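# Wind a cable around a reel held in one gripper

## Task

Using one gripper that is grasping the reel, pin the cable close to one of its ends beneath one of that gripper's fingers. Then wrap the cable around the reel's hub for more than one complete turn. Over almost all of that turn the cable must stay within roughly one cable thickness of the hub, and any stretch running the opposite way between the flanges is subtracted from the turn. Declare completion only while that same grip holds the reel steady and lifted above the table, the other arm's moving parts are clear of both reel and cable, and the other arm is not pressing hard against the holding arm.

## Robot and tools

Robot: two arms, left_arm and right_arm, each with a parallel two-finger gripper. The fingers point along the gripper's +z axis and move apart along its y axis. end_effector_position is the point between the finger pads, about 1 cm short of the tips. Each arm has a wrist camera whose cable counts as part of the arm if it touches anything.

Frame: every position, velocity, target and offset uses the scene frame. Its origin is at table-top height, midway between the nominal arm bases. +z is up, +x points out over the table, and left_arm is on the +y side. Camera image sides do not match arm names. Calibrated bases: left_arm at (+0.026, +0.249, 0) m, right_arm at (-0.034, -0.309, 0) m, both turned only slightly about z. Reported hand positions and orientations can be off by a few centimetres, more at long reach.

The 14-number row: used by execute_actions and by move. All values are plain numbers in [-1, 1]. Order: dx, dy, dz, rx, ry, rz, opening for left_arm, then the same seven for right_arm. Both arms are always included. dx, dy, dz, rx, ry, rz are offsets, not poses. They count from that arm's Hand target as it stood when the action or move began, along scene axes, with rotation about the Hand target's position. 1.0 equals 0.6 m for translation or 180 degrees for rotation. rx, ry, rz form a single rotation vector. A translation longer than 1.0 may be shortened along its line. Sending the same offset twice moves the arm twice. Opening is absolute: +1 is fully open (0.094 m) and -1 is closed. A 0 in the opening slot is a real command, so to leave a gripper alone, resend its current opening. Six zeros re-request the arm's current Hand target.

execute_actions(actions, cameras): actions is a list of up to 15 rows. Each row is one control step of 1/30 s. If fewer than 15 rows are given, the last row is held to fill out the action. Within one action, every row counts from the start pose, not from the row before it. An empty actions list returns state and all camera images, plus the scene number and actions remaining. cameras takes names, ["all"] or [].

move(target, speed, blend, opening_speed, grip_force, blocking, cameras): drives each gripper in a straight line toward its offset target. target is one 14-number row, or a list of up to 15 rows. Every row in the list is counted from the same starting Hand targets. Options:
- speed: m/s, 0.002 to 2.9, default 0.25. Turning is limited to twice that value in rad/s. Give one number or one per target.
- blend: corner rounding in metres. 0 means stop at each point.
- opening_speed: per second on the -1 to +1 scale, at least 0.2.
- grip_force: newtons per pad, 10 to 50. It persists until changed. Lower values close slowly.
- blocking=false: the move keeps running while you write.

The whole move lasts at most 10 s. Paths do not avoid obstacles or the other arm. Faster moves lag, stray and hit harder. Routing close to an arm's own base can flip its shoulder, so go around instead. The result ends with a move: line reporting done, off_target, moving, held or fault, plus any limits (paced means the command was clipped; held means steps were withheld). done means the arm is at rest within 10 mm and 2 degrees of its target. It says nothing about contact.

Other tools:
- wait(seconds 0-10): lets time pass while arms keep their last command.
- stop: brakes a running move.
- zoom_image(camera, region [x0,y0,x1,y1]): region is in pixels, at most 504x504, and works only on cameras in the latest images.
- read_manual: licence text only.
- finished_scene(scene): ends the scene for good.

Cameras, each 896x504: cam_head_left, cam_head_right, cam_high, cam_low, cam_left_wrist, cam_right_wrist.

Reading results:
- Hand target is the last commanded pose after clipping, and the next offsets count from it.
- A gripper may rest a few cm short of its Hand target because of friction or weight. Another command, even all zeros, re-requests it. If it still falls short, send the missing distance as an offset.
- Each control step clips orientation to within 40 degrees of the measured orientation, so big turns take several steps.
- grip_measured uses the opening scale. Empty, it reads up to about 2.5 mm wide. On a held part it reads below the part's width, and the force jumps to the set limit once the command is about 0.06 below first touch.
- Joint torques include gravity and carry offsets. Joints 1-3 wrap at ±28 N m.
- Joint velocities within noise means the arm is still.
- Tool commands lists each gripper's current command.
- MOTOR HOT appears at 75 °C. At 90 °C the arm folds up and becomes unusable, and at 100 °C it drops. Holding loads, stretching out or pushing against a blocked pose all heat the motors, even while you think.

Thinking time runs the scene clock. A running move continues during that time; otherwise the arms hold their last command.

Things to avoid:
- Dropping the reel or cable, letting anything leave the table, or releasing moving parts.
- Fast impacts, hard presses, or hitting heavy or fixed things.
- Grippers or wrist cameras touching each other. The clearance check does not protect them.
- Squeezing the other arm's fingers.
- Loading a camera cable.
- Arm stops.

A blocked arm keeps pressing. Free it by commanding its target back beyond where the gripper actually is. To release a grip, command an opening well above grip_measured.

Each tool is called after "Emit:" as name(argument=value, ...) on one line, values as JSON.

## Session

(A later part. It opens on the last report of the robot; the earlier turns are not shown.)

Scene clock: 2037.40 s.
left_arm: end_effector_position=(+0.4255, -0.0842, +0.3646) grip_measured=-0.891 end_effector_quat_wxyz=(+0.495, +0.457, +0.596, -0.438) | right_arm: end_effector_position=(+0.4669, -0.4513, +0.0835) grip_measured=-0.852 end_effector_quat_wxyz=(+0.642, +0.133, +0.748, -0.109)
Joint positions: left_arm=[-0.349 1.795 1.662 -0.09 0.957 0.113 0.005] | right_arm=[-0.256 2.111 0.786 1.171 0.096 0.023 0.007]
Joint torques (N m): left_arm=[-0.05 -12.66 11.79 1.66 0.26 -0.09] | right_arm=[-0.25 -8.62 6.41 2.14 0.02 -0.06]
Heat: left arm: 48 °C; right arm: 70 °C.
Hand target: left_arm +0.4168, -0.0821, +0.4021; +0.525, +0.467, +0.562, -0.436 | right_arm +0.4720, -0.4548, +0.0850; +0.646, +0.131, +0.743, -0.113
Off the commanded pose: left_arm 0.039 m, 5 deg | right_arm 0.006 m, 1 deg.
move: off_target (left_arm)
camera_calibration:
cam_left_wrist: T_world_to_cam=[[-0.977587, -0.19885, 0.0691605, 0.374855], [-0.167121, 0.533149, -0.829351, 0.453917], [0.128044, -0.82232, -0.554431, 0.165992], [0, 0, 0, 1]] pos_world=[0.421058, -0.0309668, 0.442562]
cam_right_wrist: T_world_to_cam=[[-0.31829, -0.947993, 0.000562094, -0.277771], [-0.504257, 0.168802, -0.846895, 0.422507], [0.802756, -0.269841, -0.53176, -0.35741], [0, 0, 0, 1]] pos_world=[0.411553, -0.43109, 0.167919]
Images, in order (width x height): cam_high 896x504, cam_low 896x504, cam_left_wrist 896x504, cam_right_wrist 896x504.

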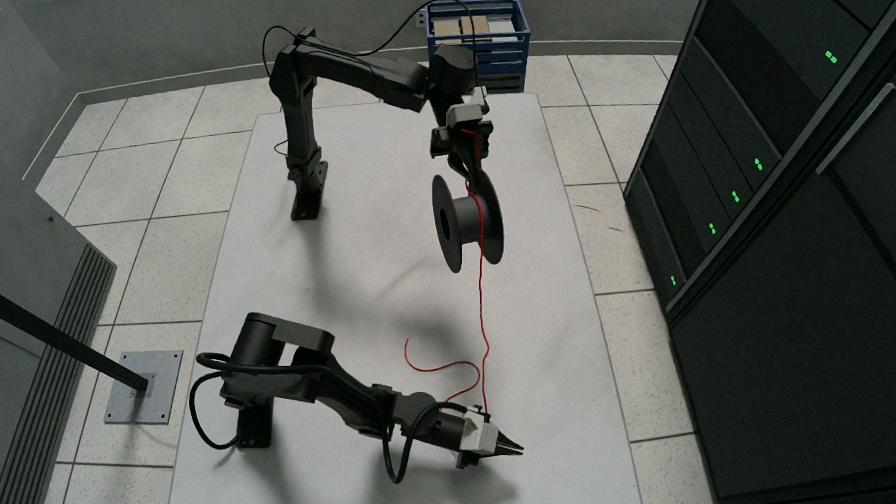

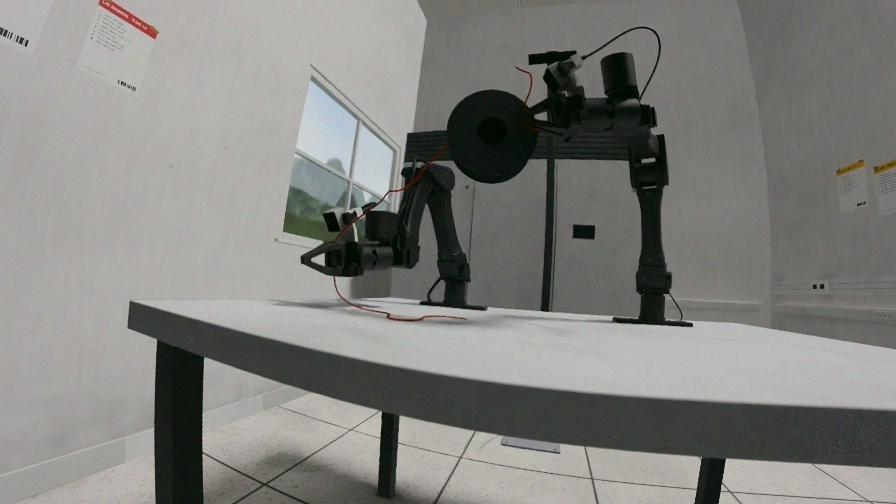

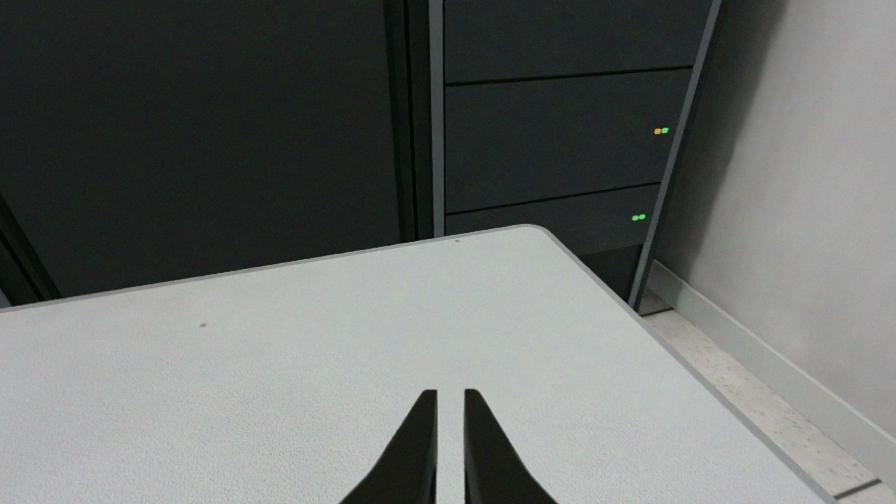

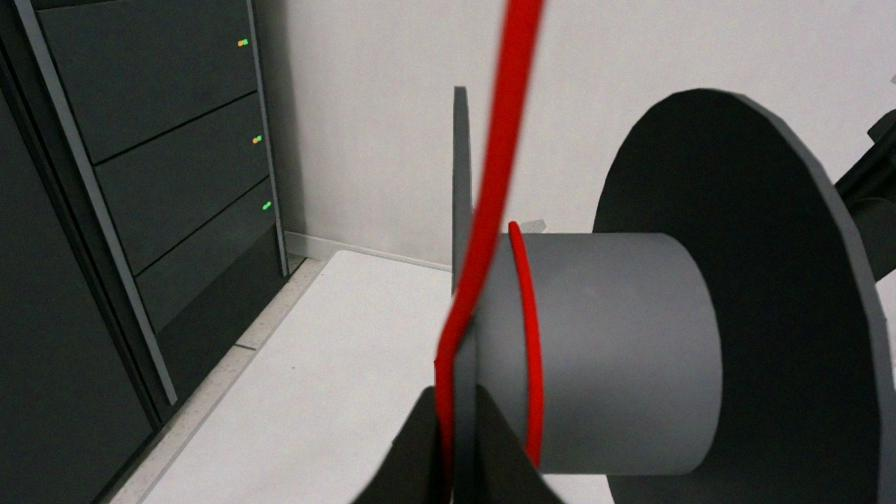

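Emit:
move(target=[[0,0,0,0,0,0,-1,0,0,0,0,0,0,-1],[0,0,0,0,0,0,-1,-0.1533,0.258,0.0583,0.125,-0.005,0.075,-1],[0,0,0,0,0,0,-1,-0.2617,0.5613,0.1017,0.2497,-0.0108,0.1496,-1],[0,0,0,0,0,0,-1,-0.2667,0.8613,0.32,0.5023,0.0531,0.1835,-1]], speed=0.16, blend=[0, 0.03, 0.03, 0], cameras=["cam_left_wrist", "cam_low", "cam_high", "cam_right_wrist"])

Scene clock: 2073.67 s.
left_arm: end_effector_position=(+0.4255, -0.0842, +0.3648) grip_measured=-0.891 end_effector_quat_wxyz=(+0.495, +0.457, +0.595, -0.438) | right_arm: end_effector_position=(+0.3093, +0.0573, +0.2691) grip_measured=-0.988 end_effector_quat_wxyz=(+0.308, +0.342, +0.658, +0.597)
Joint positions: left_arm=[-0.349 1.795 1.662 -0.088 0.957 0.113 0.005] | right_arm=[0.914 1.578 0.98 0.494 0.309 1.606 0.001]
Joint torques (N m): left_arm=[0.02 -12.7 11.78 1.64 0.24 -0.15] | right_arm=[0.4 -6.75 9.55 1.9 0.08 -0.02]
Heat: left arm: 50 °C; right arm: 69 °C.
Hand target: left_arm +0.4168, -0.0821, +0.4021; +0.525, +0.467, +0.562, -0.436 | right_arm +0.3121, +0.0619, +0.2770; +0.312, +0.341, +0.654, +0.599
Off the commanded pose: left_arm 0.038 m, 5 deg | right_arm 0.010 m, 1 deg.
move: off_target (left_arm)
camera_calibration:
cam_left_wrist: T_world_to_cam=[[-0.977621, -0.19886, 0.0686369, 0.375087], [-0.166603, 0.532641, -0.829782, 0.45404], [0.128452, -0.822647, -0.553852, 0.165664], [0, 0, 0, 1]] pos_world=[0.421058, -0.0309671, 0.442763]
cam_right_wrist: T_world_to_cam=[[-0.0607215, -0.0525651, -0.99677, 0.291501], [-0.852561, 0.522058, 0.0244056, 0.267368], [0.519088, 0.851289, -0.0765151, -0.0939672], [0, 0, 0, 1]] pos_world=[0.294425, -0.0442656, 0.276845]
Images, in order (width x height): cam_high 896x504, cam_low 896x504, cam_left_wrist 896x504, cam_right_wrist 896x504.

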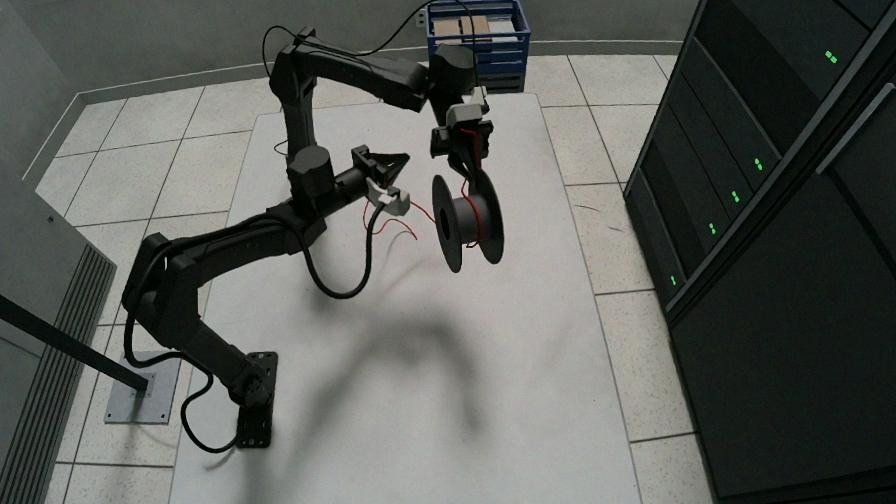

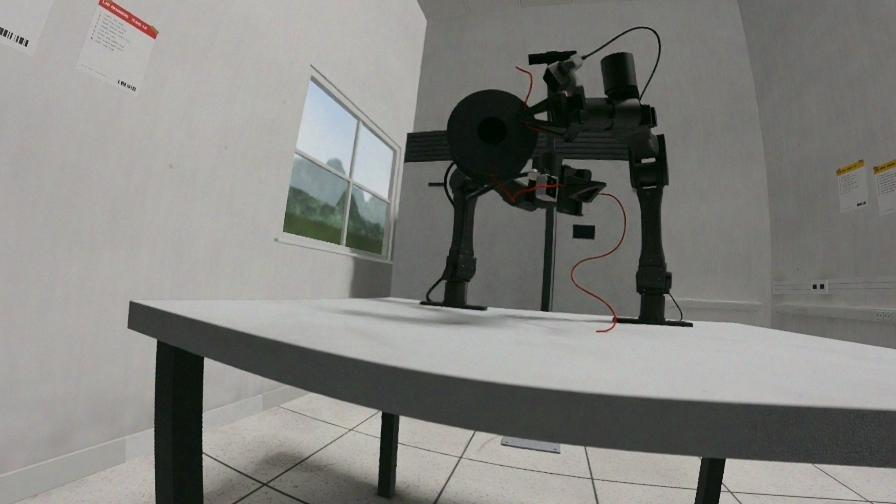

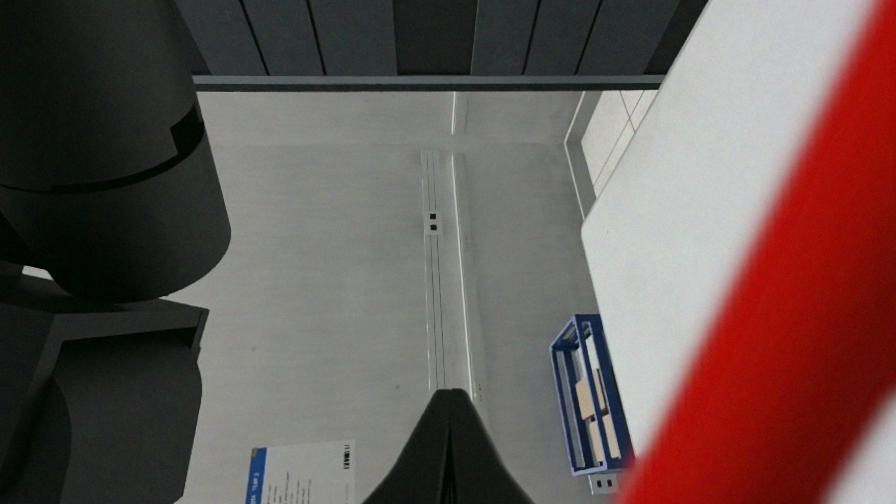

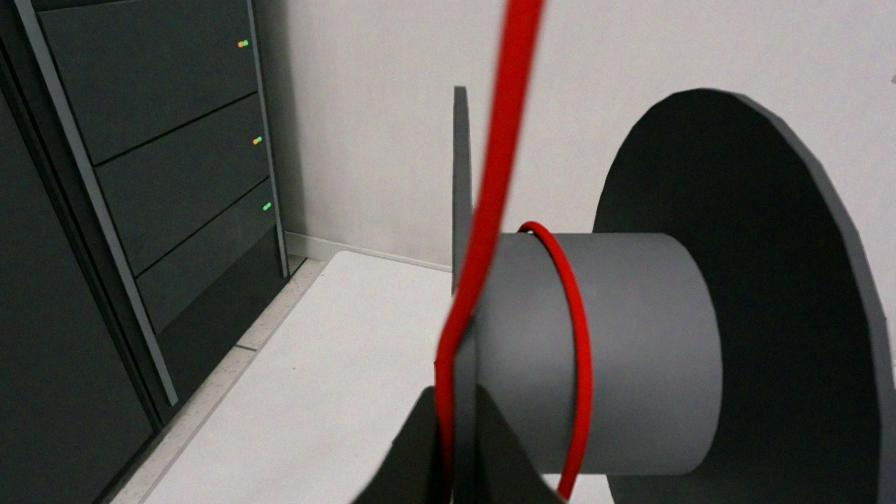

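Emit:
move(target=[[0,0,0,0,0,0,-1,-0.1083,-0.0732,0.1248,0,0,0,-1],[0,0,0,0,0,0,-1,-0.0883,-0.0848,0.2715,0,0,0,-1],[0,0,0,0,0,0,-1,0.0017,-0.0332,0.4598,0.0935,-0.0356,0.0028,-1],[0,0,0,0,0,0,-1,0.055,-0.1165,0.4582,0.1353,-0.0272,-0.0319,-1],[0,0,0,0,0,0,-1,0.0816,-0.2537,0.5248,0.167,-0.0208,-0.0835,-1]], speed=0.15, blend=[0.02, 0.02, 0.02, 0.02, 0], cameras=["cam_left_wrist", "cam_low", "cam_high", "cam_right_wrist"])

Scene clock: 2089.27 s.
left_arm: end_effector_position=(+0.4208, -0.0842, +0.3778) grip_measured=-0.891 end_effector_quat_wxyz=(+0.504, +0.461, +0.581, -0.442) | right_arm: end_effector_position=(+0.3759, -0.0774, +0.5584) grip_measured=-0.988 end_effector_quat_wxyz=(+0.303, +0.486, +0.445, +0.689)
Joint positions: left_arm=[-0.349 1.784 1.67 -0.066 0.974 0.1 0.005] | right_arm=[0.613 1.566 1.925 -0.219 0.294 1.945 0.001]
Joint torques (N m): left_arm=[0.1 -11.41 11.4 1.4 0.08 0.05] | right_arm=[-0.1 -9.18 9.03 2.06 0.02 -0.01]
Heat: left arm: 50 °C; right arm: 68 °C.
Hand target: left_arm +0.4168, -0.0820, +0.4022; +0.525, +0.467, +0.562, -0.436 | right_arm +0.3610, -0.0903, +0.5920; +0.309, +0.472, +0.417, +0.713
Off the commanded pose: left_arm 0.025 m, 3 deg | right_arm 0.039 m, 5 deg.
move: off_target (left_arm, right_arm)
camera_calibration:
cam_left_wrist: T_world_to_cam=[[-0.981949, -0.182855, 0.0483791, 0.380437], [-0.13781, 0.516448, -0.845156, 0.456334], [0.129555, -0.836568, -0.532325, 0.163676], [0, 0, 0, 1]] pos_world=[0.415252, -0.0291824, 0.454397]
cam_right_wrist: T_world_to_cam=[[0.0074816, 0.417284, -0.908745, 0.538412], [-0.687831, 0.661781, 0.298218, 0.18336], [0.725832, 0.622832, 0.291972, -0.292917], [0, 0, 0, 1]] pos_world=[0.334701, -0.163577, 0.520122]
Images, in order (width x height): cam_high 896x504, cam_low 896x504, cam_left_wrist 896x504, cam_right_wrist 896x504.

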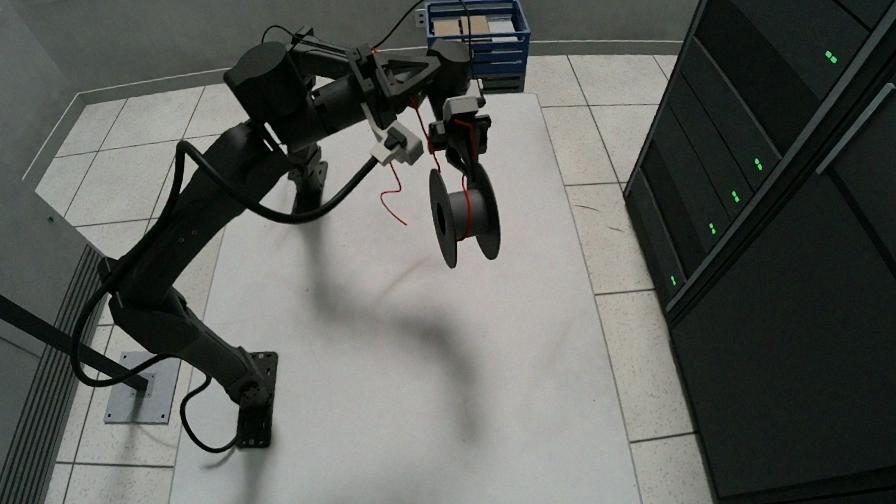

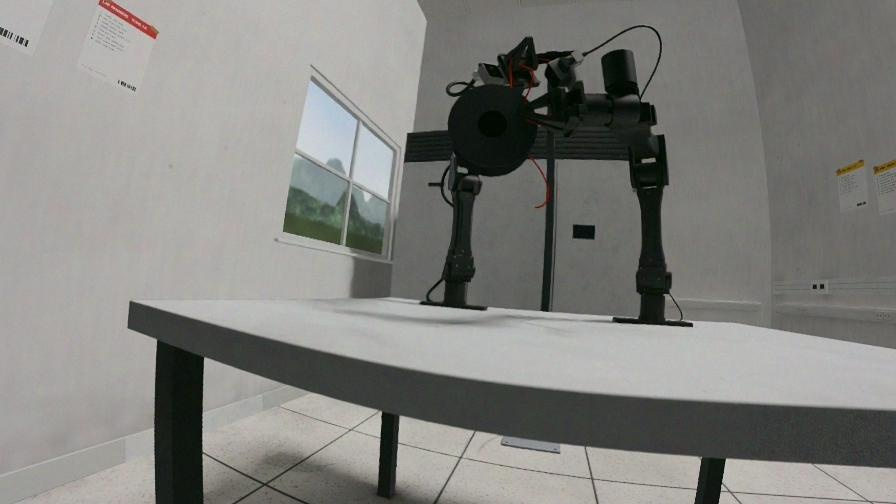

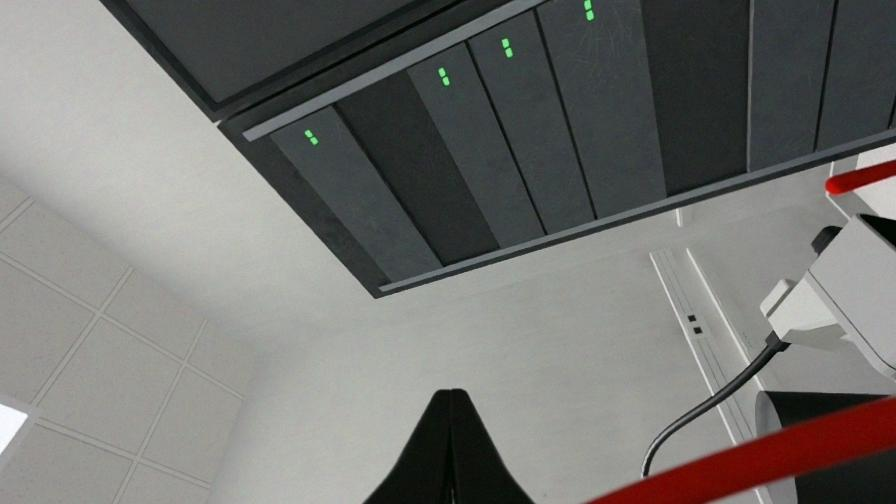

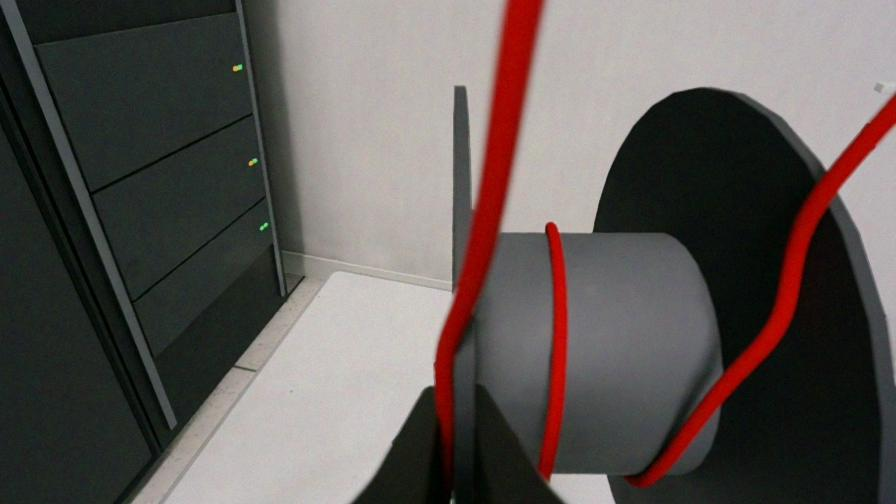

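Emit:
move(target=[[0,0,0,0,0,0,-1,-0.0133,-0.1195,-0.0467,0.0103,0.0254,-0.036,-1],[0,0,0,0,0,0,-1,0.0083,-0.2145,-0.1,0.0103,0.0254,-0.036,-1],[0,0,0,0,0,0,-1,0.0517,-0.3295,-0.1933,0.0103,0.0254,-0.036,-1],[0,0,0,0,0,0,-1,0.155,-0.3278,-0.2917,0.0103,0.0254,-0.036,-1]], speed=0.13, blend=[0.02, 0.02, 0.015, 0], cameras=["cam_left_wrist", "cam_low", "cam_high", "cam_right_wrist"])

Scene clock: 2115.97 s.
left_arm: end_effector_position=(+0.4210, -0.0901, +0.3777) grip_measured=-0.891 end_effector_quat_wxyz=(+0.509, +0.459, +0.584, -0.436) | right_arm: end_effector_position=(+0.4480, -0.2650, +0.4169) grip_measured=-0.988 end_effector_quat_wxyz=(+0.288, +0.515, +0.415, +0.692)
Joint positions: left_arm=[-0.367 1.784 1.67 -0.061 0.939 0.1 0.005] | right_arm=[-0.034 1.45 1.228 0.353 -0.306 2.107 0.001]
Joint torques (N m): left_arm=[1.81 -11.25 11.73 1.37 0.36 0] | right_arm=[-1.61 -6.11 6.69 2.2 0.69 -0.1]
Heat: left arm: 48 °C; right arm: 69 °C.
Hand target: left_arm +0.4168, -0.0820, +0.4022; +0.526, +0.467, +0.562, -0.436 | right_arm +0.4541, -0.2868, +0.4169; +0.324, +0.527, +0.390, +0.682
Off the commanded pose: left_arm 0.026 m, 3 deg | right_arm 0.023 m, 5 deg.
move: off_target (left_arm, right_arm)
camera_calibration:
cam_left_wrist: T_world_to_cam=[[-0.979078, -0.199288, 0.0411172, 0.37968], [-0.140765, 0.517408, -0.844082, 0.460137], [0.146941, -0.83221, -0.534636, 0.15265], [0, 0, 0, 1]] pos_world=[0.414076, -0.0353761, 0.454394]
cam_right_wrist: T_world_to_cam=[[-0.00698078, 0.484193, -0.874933, 0.497657], [-0.656209, 0.657992, 0.369373, 0.354508], [0.754547, 0.576717, 0.313139, -0.220874], [0, 0, 0, 1]] pos_world=[0.402765, -0.346844, 0.373636]
Images, in order (width x height): cam_high 896x504, cam_low 896x504, cam_left_wrist 896x504, cam_right_wrist 896x504.

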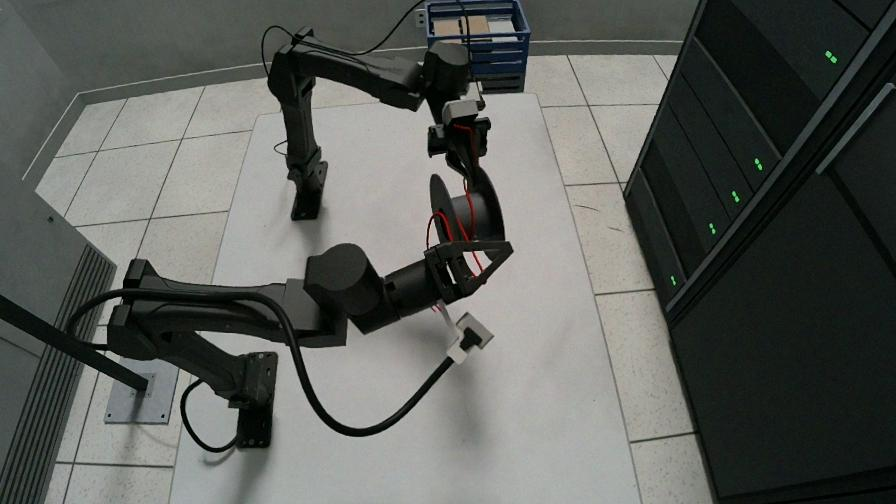

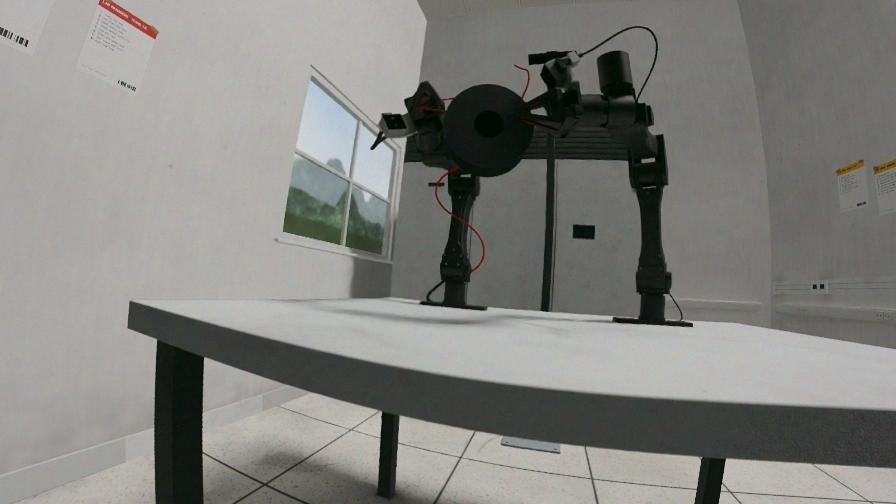

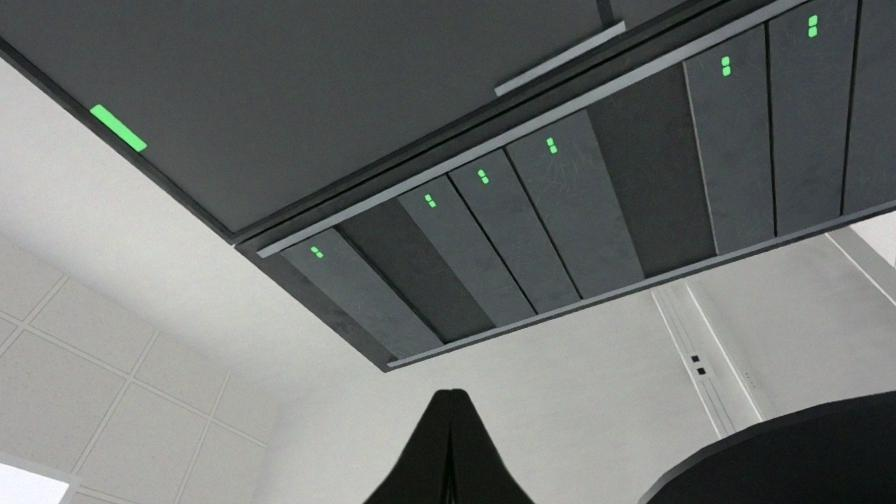

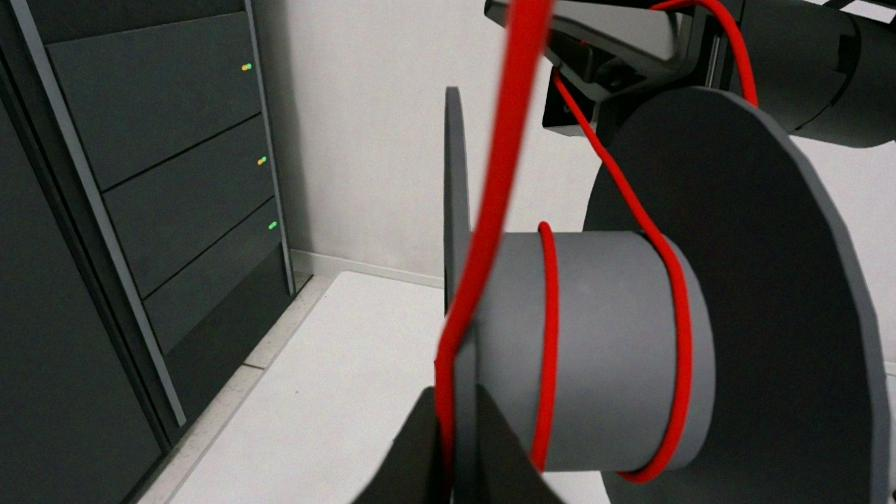

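Emit:
move(target=[0,0,0,0,0,0,-1,0.0,0.025,-0.01,-0.8891,-0.1638,-0.0639,-0.9], speed=0.25, cameras=["cam_left_wrist", "cam_low", "cam_high", "cam_right_wrist"])

Scene clock: 2146.67 s.
left_arm: end_effector_position=(+0.4235, -0.0855, +0.3765) grip_measured=-0.891 end_effector_quat_wxyz=(+0.507, +0.457, +0.587, -0.436) | right_arm: end_effector_position=(+0.4512, -0.2620, +0.3932) grip_measured=-0.902 end_effector_quat_wxyz=(+0.670, -0.348, +0.629, -0.185)
Joint positions: left_arm=[-0.355 1.784 1.67 -0.069 0.947 0.1 0.005] | right_arm=[0.001 1.45 1.294 0.121 -0.224 -0.783 0.005]
Joint torques (N m): left_arm=[0.69 -11.38 11.55 1.45 0.31 0.01] | right_arm=[-0.59 -6.43 10 2.03 0.33 0.02]
Heat: left arm: 47 °C; right arm: 68 °C.
Hand target: left_arm +0.4169, -0.0820, +0.4022; +0.526, +0.467, +0.562, -0.436 | right_arm +0.4541, -0.2719, +0.4107; +0.676, -0.332, +0.624, -0.207
Off the commanded pose: left_arm 0.027 m, 4 deg | right_arm 0.020 m, 3 deg.
move: off_target (left_arm, right_arm)
camera_calibration:
cam_left_wrist: T_world_to_cam=[[-0.977845, -0.203657, 0.0483982, 0.379391], [-0.149641, 0.518406, -0.84194, 0.460166], [0.146377, -0.83053, -0.537396, 0.156903], [0, 0, 0, 1]] pos_world=[0.416878, -0.0309739, 0.45339]
cam_right_wrist: T_world_to_cam=[[0.207163, -0.676831, 0.706387, -0.547054], [-0.252993, -0.734553, -0.629623, 0.209382], [0.945028, -0.0482765, -0.323406, -0.217043], [0, 0, 0, 1]] pos_world=[0.371414, -0.22694, 0.448071]
Images, in order (width x height): cam_high 896x504, cam_low 896x504, cam_left_wrist 896x504, cam_right_wrist 896x504.

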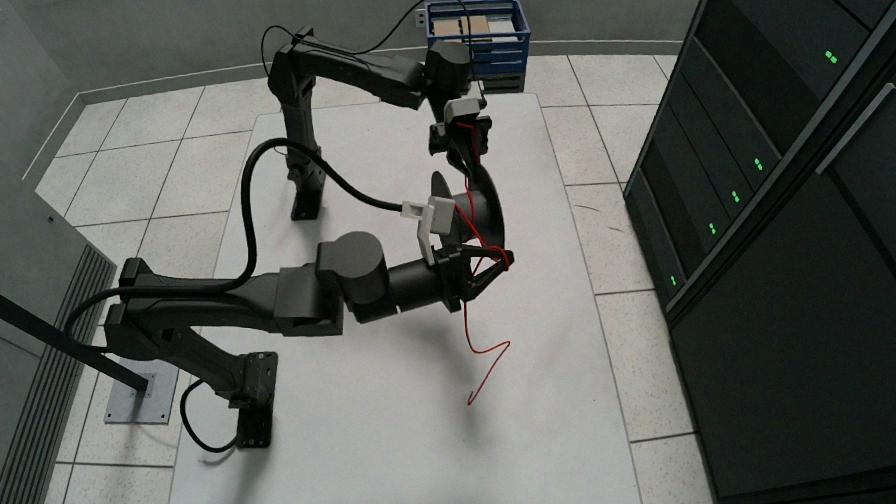

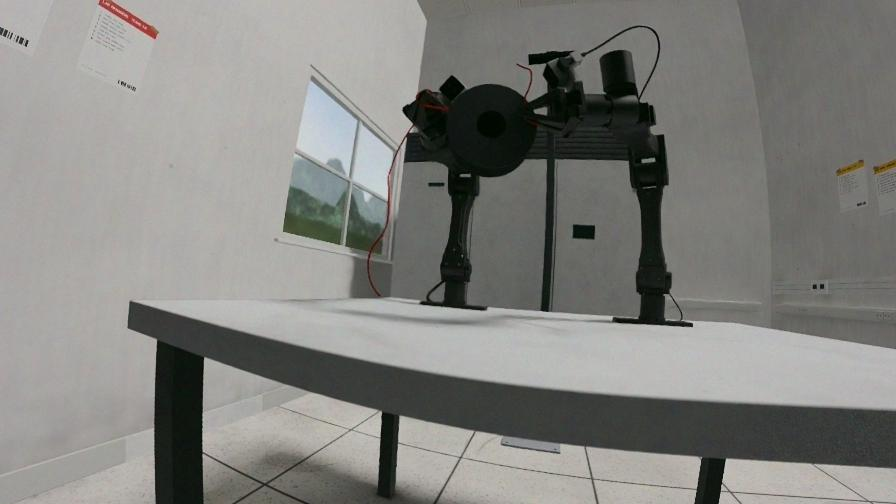

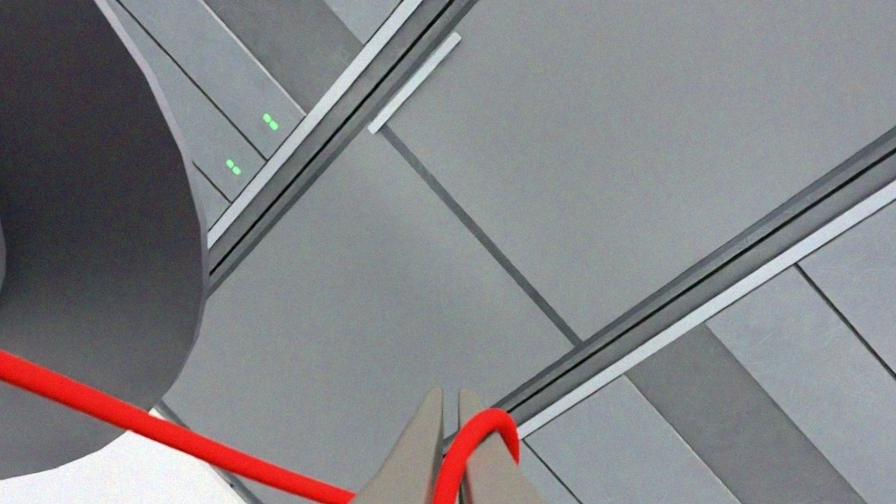

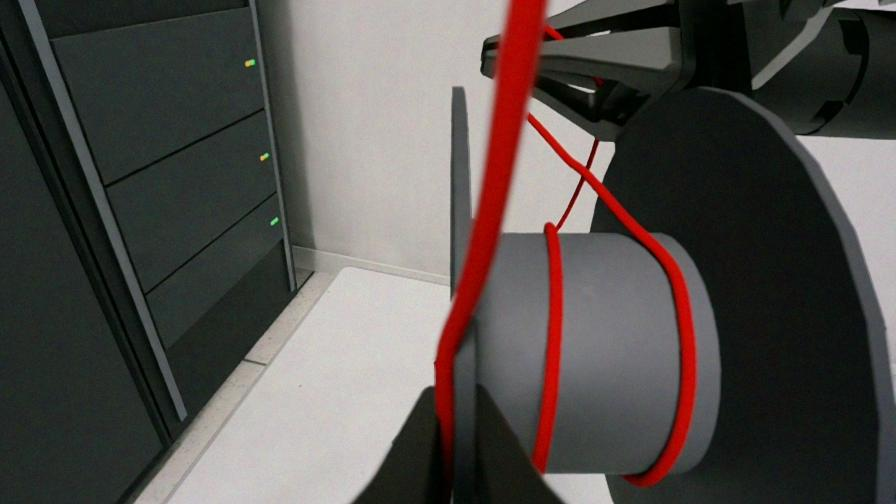

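Emit:
move(target=[[0,0,0,0,0,0,-1,0.04,0.02,0.07,0,0,0,-0.95],[0,0,0,0,0,0,-1,0.0998,0.0898,0.1605,0,0,0,-0.95]], speed=0.12, blend=[0.02, 0], cameras=["cam_left_wrist", "cam_low", "cam_high", "cam_right_wrist"])

Scene clock: 2172.90 s.
left_arm: end_effector_position=(+0.4281, -0.0841, +0.3851) grip_measured=-0.891 end_effector_quat_wxyz=(+0.524, +0.455, +0.580, -0.427) | right_arm: end_effector_position=(+0.5088, -0.2029, +0.4760) grip_measured=-0.947 end_effector_quat_wxyz=(+0.652, -0.362, +0.643, -0.176)
Joint positions: left_arm=[-0.352 1.784 1.68 -0.041 0.929 0.098 0.005] | right_arm=[0.152 1.815 2.086 -0.36 -0.087 -0.784 0.003]
Joint torques (N m): left_arm=[0.38 -11.06 10.8 1.17 0.48 0.03] | right_arm=[-1.24 -8.72 9.98 2.64 0.38 0]
Heat: left arm: 47 °C; right arm: 70 °C.
Hand target: left_arm +0.4169, -0.0820, +0.4022; +0.526, +0.467, +0.562, -0.436 | right_arm +0.5139, -0.2181, +0.5072; +0.677, -0.332, +0.624, -0.207
Off the commanded pose: left_arm 0.021 m, 3 deg | right_arm 0.035 m, 6 deg.
move: off_target (left_arm, right_arm)
camera_calibration:
cam_left_wrist: T_world_to_cam=[[-0.974682, -0.22286, 0.0181104, 0.392456], [-0.131235, 0.504616, -0.853311, 0.462879], [0.18103, -0.834084, -0.521088, 0.14056], [0, 0, 0, 1]] pos_world=[0.41782, -0.0288743, 0.461116]
cam_right_wrist: T_world_to_cam=[[0.253345, -0.663594, 0.703888, -0.597141], [-0.275235, -0.747, -0.605175, 0.316709], [0.927395, -0.0404166, -0.371894, -0.208312], [0, 0, 0, 1]] pos_world=[0.43164, -0.168096, 0.534515]
Images, in order (width x height): cam_high 896x504, cam_low 896x504, cam_left_wrist 896x504, cam_right_wrist 896x504.

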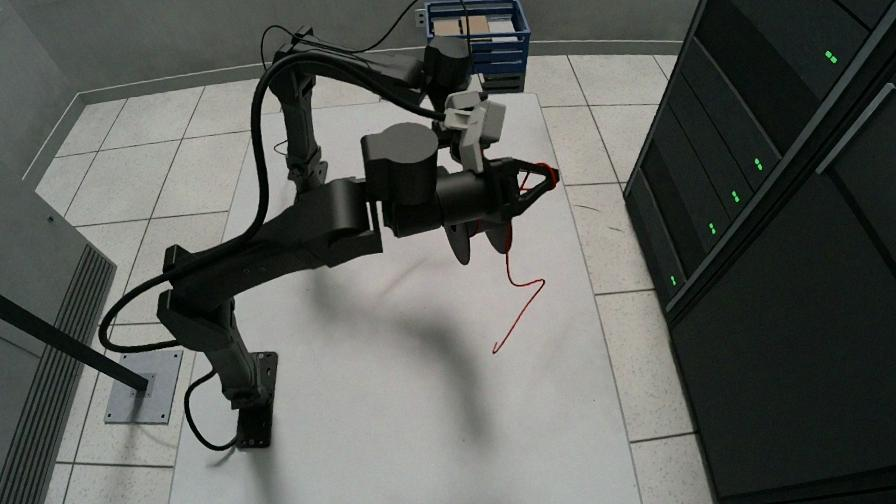

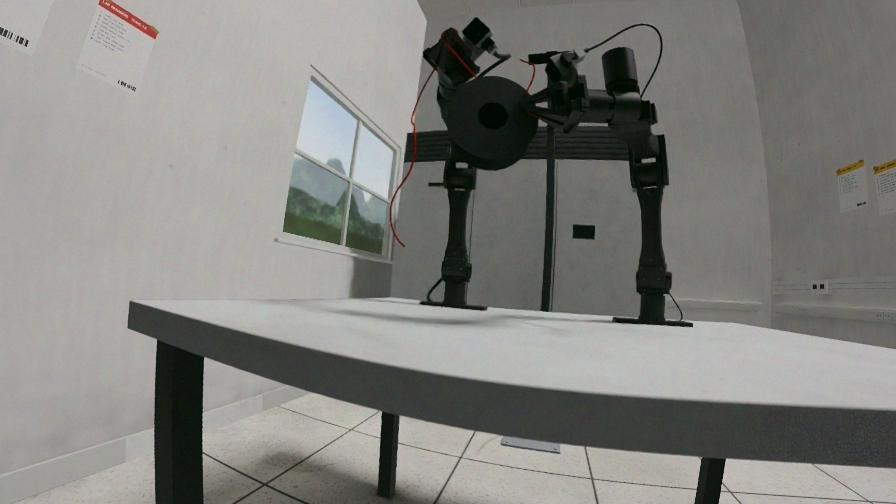

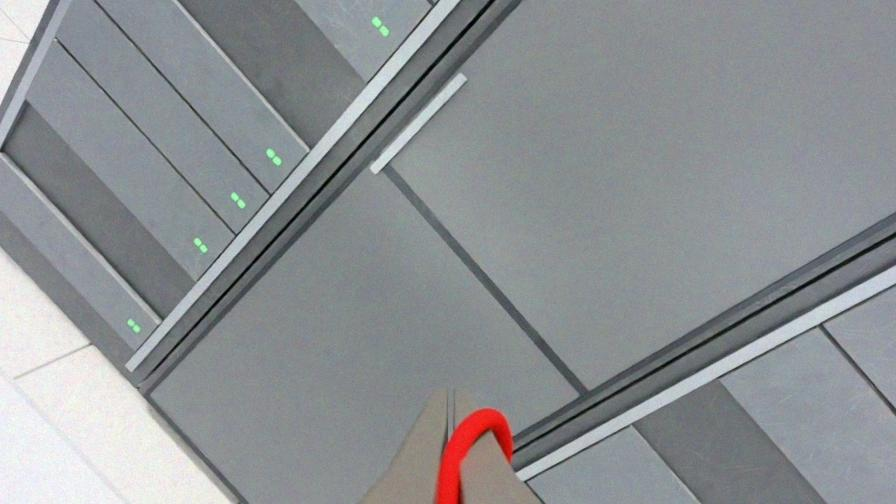

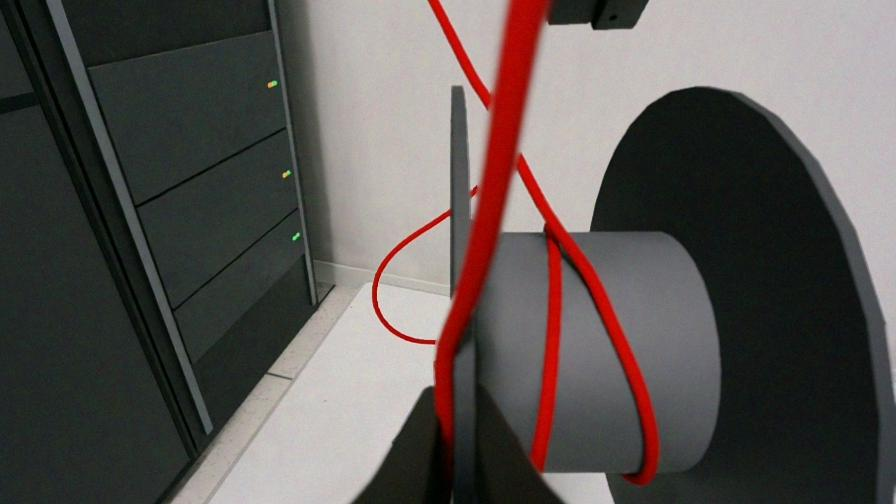

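Emit:
move(target=[[0,0,0,0,0,0,-1,0.01,0.02,-0.045,0,0,0,-0.95],[0,0,0,0,0,0,-1,0.01,0.02,-0.045,0,0,0,-0.3]], speed=0.08, opening_speed=0.6, cameras=["cam_left_wrist", "cam_low", "cam_right_wrist"])

Scene clock: 2183.50 s.
left_arm: end_effector_position=(+0.4257, -0.0843, +0.3825) grip_measured=-0.891 end_effector_quat_wxyz=(+0.516, +0.456, +0.583, -0.432) | right_arm: end_effector_position=(+0.5189, -0.1997, +0.4727) grip_measured=-0.303 end_effector_quat_wxyz=(+0.668, -0.343, +0.630, -0.196)
Joint positions: left_arm=[-0.352 1.784 1.68 -0.058 0.941 0.098 0.005] | right_arm=[0.173 1.815 2.006 -0.221 -0.029 -0.785 0.033]
Joint torques (N m): left_arm=[0.54 -11.11 10.81 1.29 0.35 0.11] | right_arm=[-0.58 -9.98 6.35 2.37 0.12 0]
Heat: left arm: 47 °C; right arm: 70 °C.
Hand target: left_arm +0.4169, -0.0820, +0.4023; +0.526, +0.467, +0.561, -0.436 | right_arm +0.5199, -0.2060, +0.4801; +0.676, -0.332, +0.624, -0.207
Off the commanded pose: left_arm 0.022 m, 3 deg | right_arm 0.010 m, 2 deg.
move: off_target (left_arm); target 2's new opening was sent with right_arm's hand 0.016 m and 4 deg from that target
camera_calibration:
cam_left_wrist: T_world_to_cam=[[-0.976796, -0.211649, 0.0327777, 0.386282], [-0.139077, 0.510441, -0.848591, 0.462304], [0.162873, -0.833459, -0.528033, 0.149914], [0, 0, 0, 1]] pos_world=[0.417198, -0.0292754, 0.458805]
cam_right_wrist: T_world_to_cam=[[0.187303, -0.6759, 0.712795, -0.567645], [-0.265689, -0.733449, -0.625669, 0.327302], [0.945689, -0.0721923, -0.316957, -0.260513], [0, 0, 0, 1]] pos_world=[0.439646, -0.162419, 0.526826]
Images, in order (width x height): cam_low 896x504, cam_left_wrist 896x504, cam_right_wrist 896x504.

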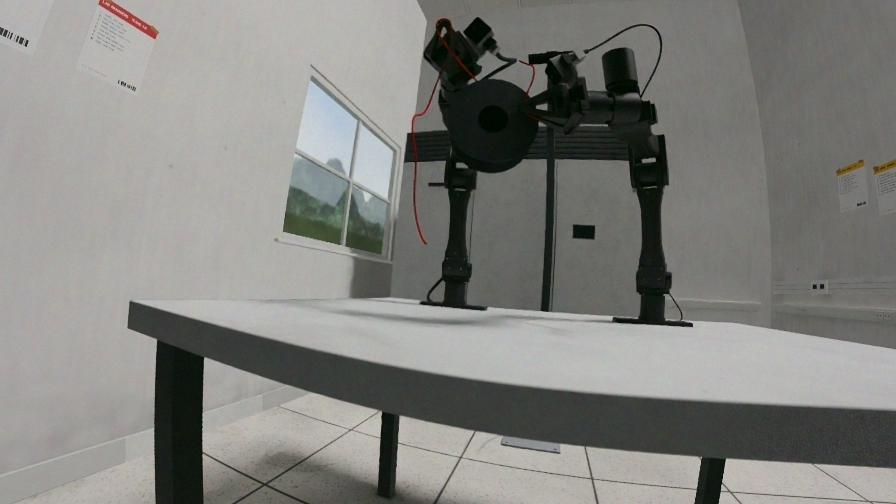

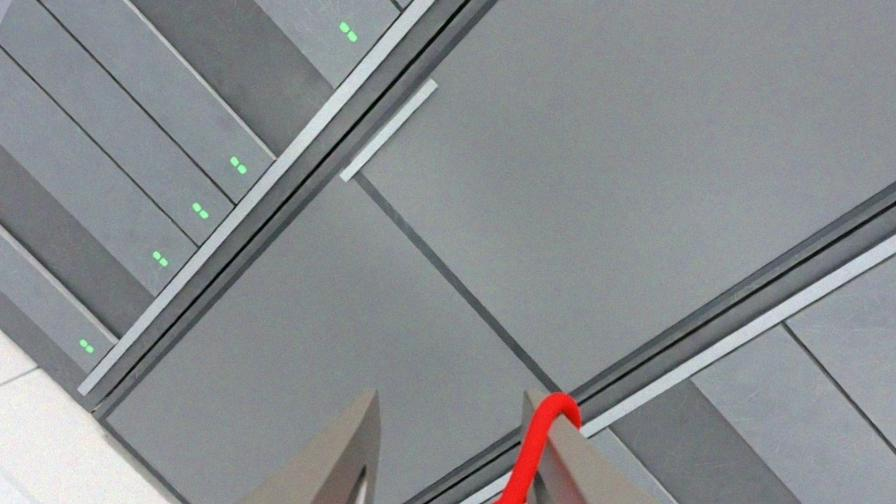

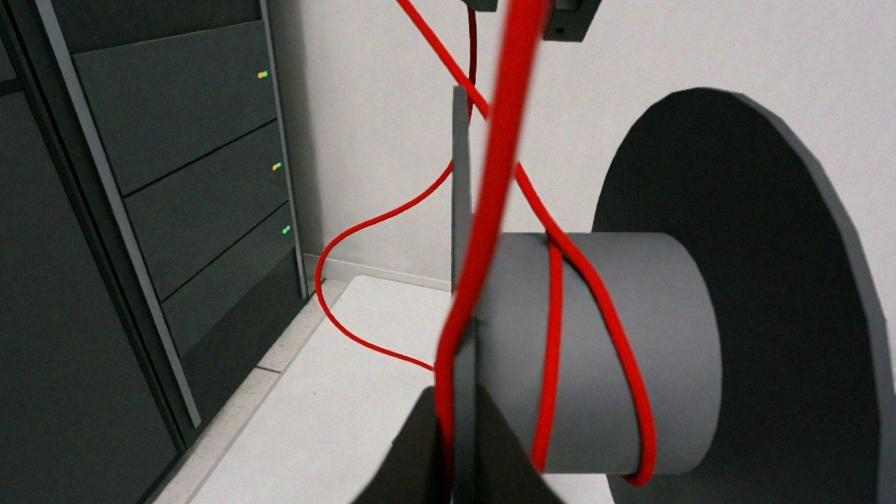

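Emit:
move(target=[0,0,0,0,0,0,-1,-0.13,-0.028,0.004,0,0,0,-0.3], speed=0.1, cameras=["cam_left_wrist", "cam_low", "cam_right_wrist"])

Scene clock: 2192.13 s.
left_arm: end_effector_position=(+0.4224, -0.0848, +0.3806) grip_measured=-0.891 end_effector_quat_wxyz=(+0.508, +0.458, +0.583, -0.438) | right_arm: end_effector_position=(+0.4476, -0.2199, +0.4775) grip_measured=-0.302 end_effector_quat_wxyz=(+0.671, -0.335, +0.628, -0.206)
Joint positions: left_arm=[-0.352 1.784 1.68 -0.071 0.958 0.098 0.005] | right_arm=[0.163 1.521 1.683 -0.176 -0.02 -0.787 0.033]
Joint torques (N m): left_arm=[0.29 -11.12 10.84 1.46 0.22 0.09] | right_arm=[-0.46 -8.75 5.82 2.09 -0.06 0.04]
Heat: left arm: 47 °C; right arm: 70 °C.
Hand target: left_arm +0.4169, -0.0820, +0.4022; +0.526, +0.467, +0.562, -0.436 | right_arm +0.4418, -0.2227, +0.4825; +0.677, -0.332, +0.624, -0.207
Off the commanded pose: left_arm 0.023 m, 3 deg | right_arm 0.008 m, 1 deg.
move: off_target (left_arm)
camera_calibration:
cam_left_wrist: T_world_to_cam=[[-0.979652, -0.195521, 0.0453082, 0.380851], [-0.141909, 0.515155, -0.845267, 0.460862], [0.141927, -0.834498, -0.532419, 0.159464], [0, 0, 0, 1]] pos_world=[0.41587, -0.0298788, 0.457197]
cam_right_wrist: T_world_to_cam=[[0.162197, -0.679376, 0.71564, -0.562247], [-0.270433, -0.72808, -0.629893, 0.301858], [0.948977, -0.0913655, -0.301818, -0.205951], [0, 0, 0, 1]] pos_world=[0.36827, -0.181017, 0.530345]
Images, in order (width x height): cam_low 896x504, cam_left_wrist 896x504, cam_right_wrist 896x504.

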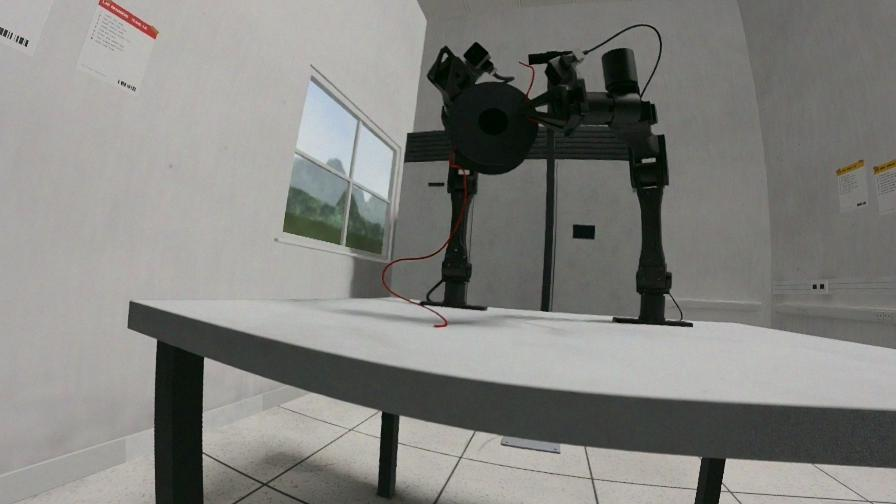

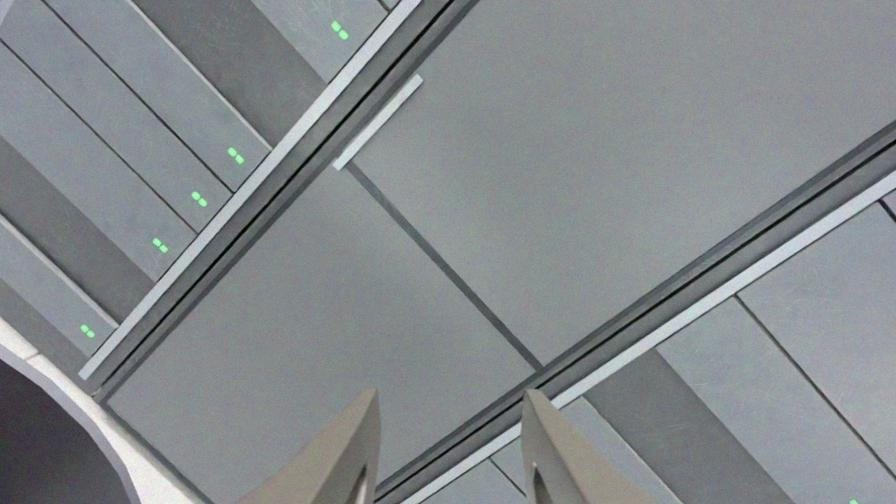

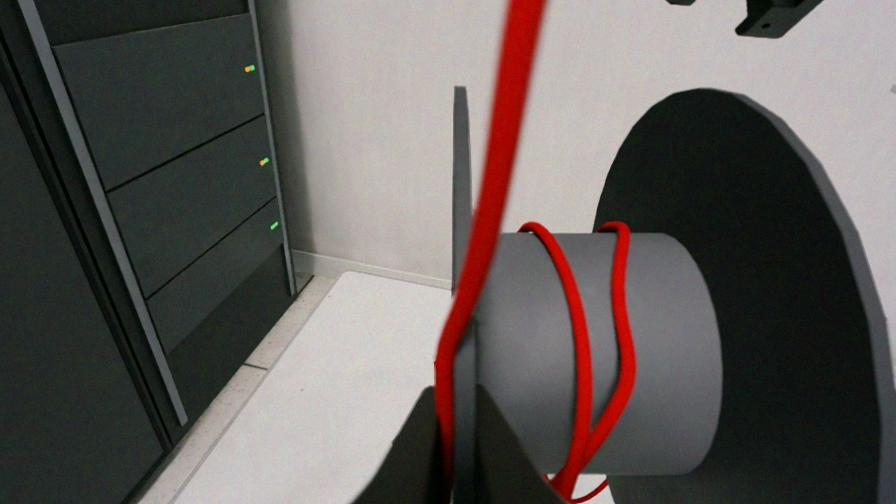

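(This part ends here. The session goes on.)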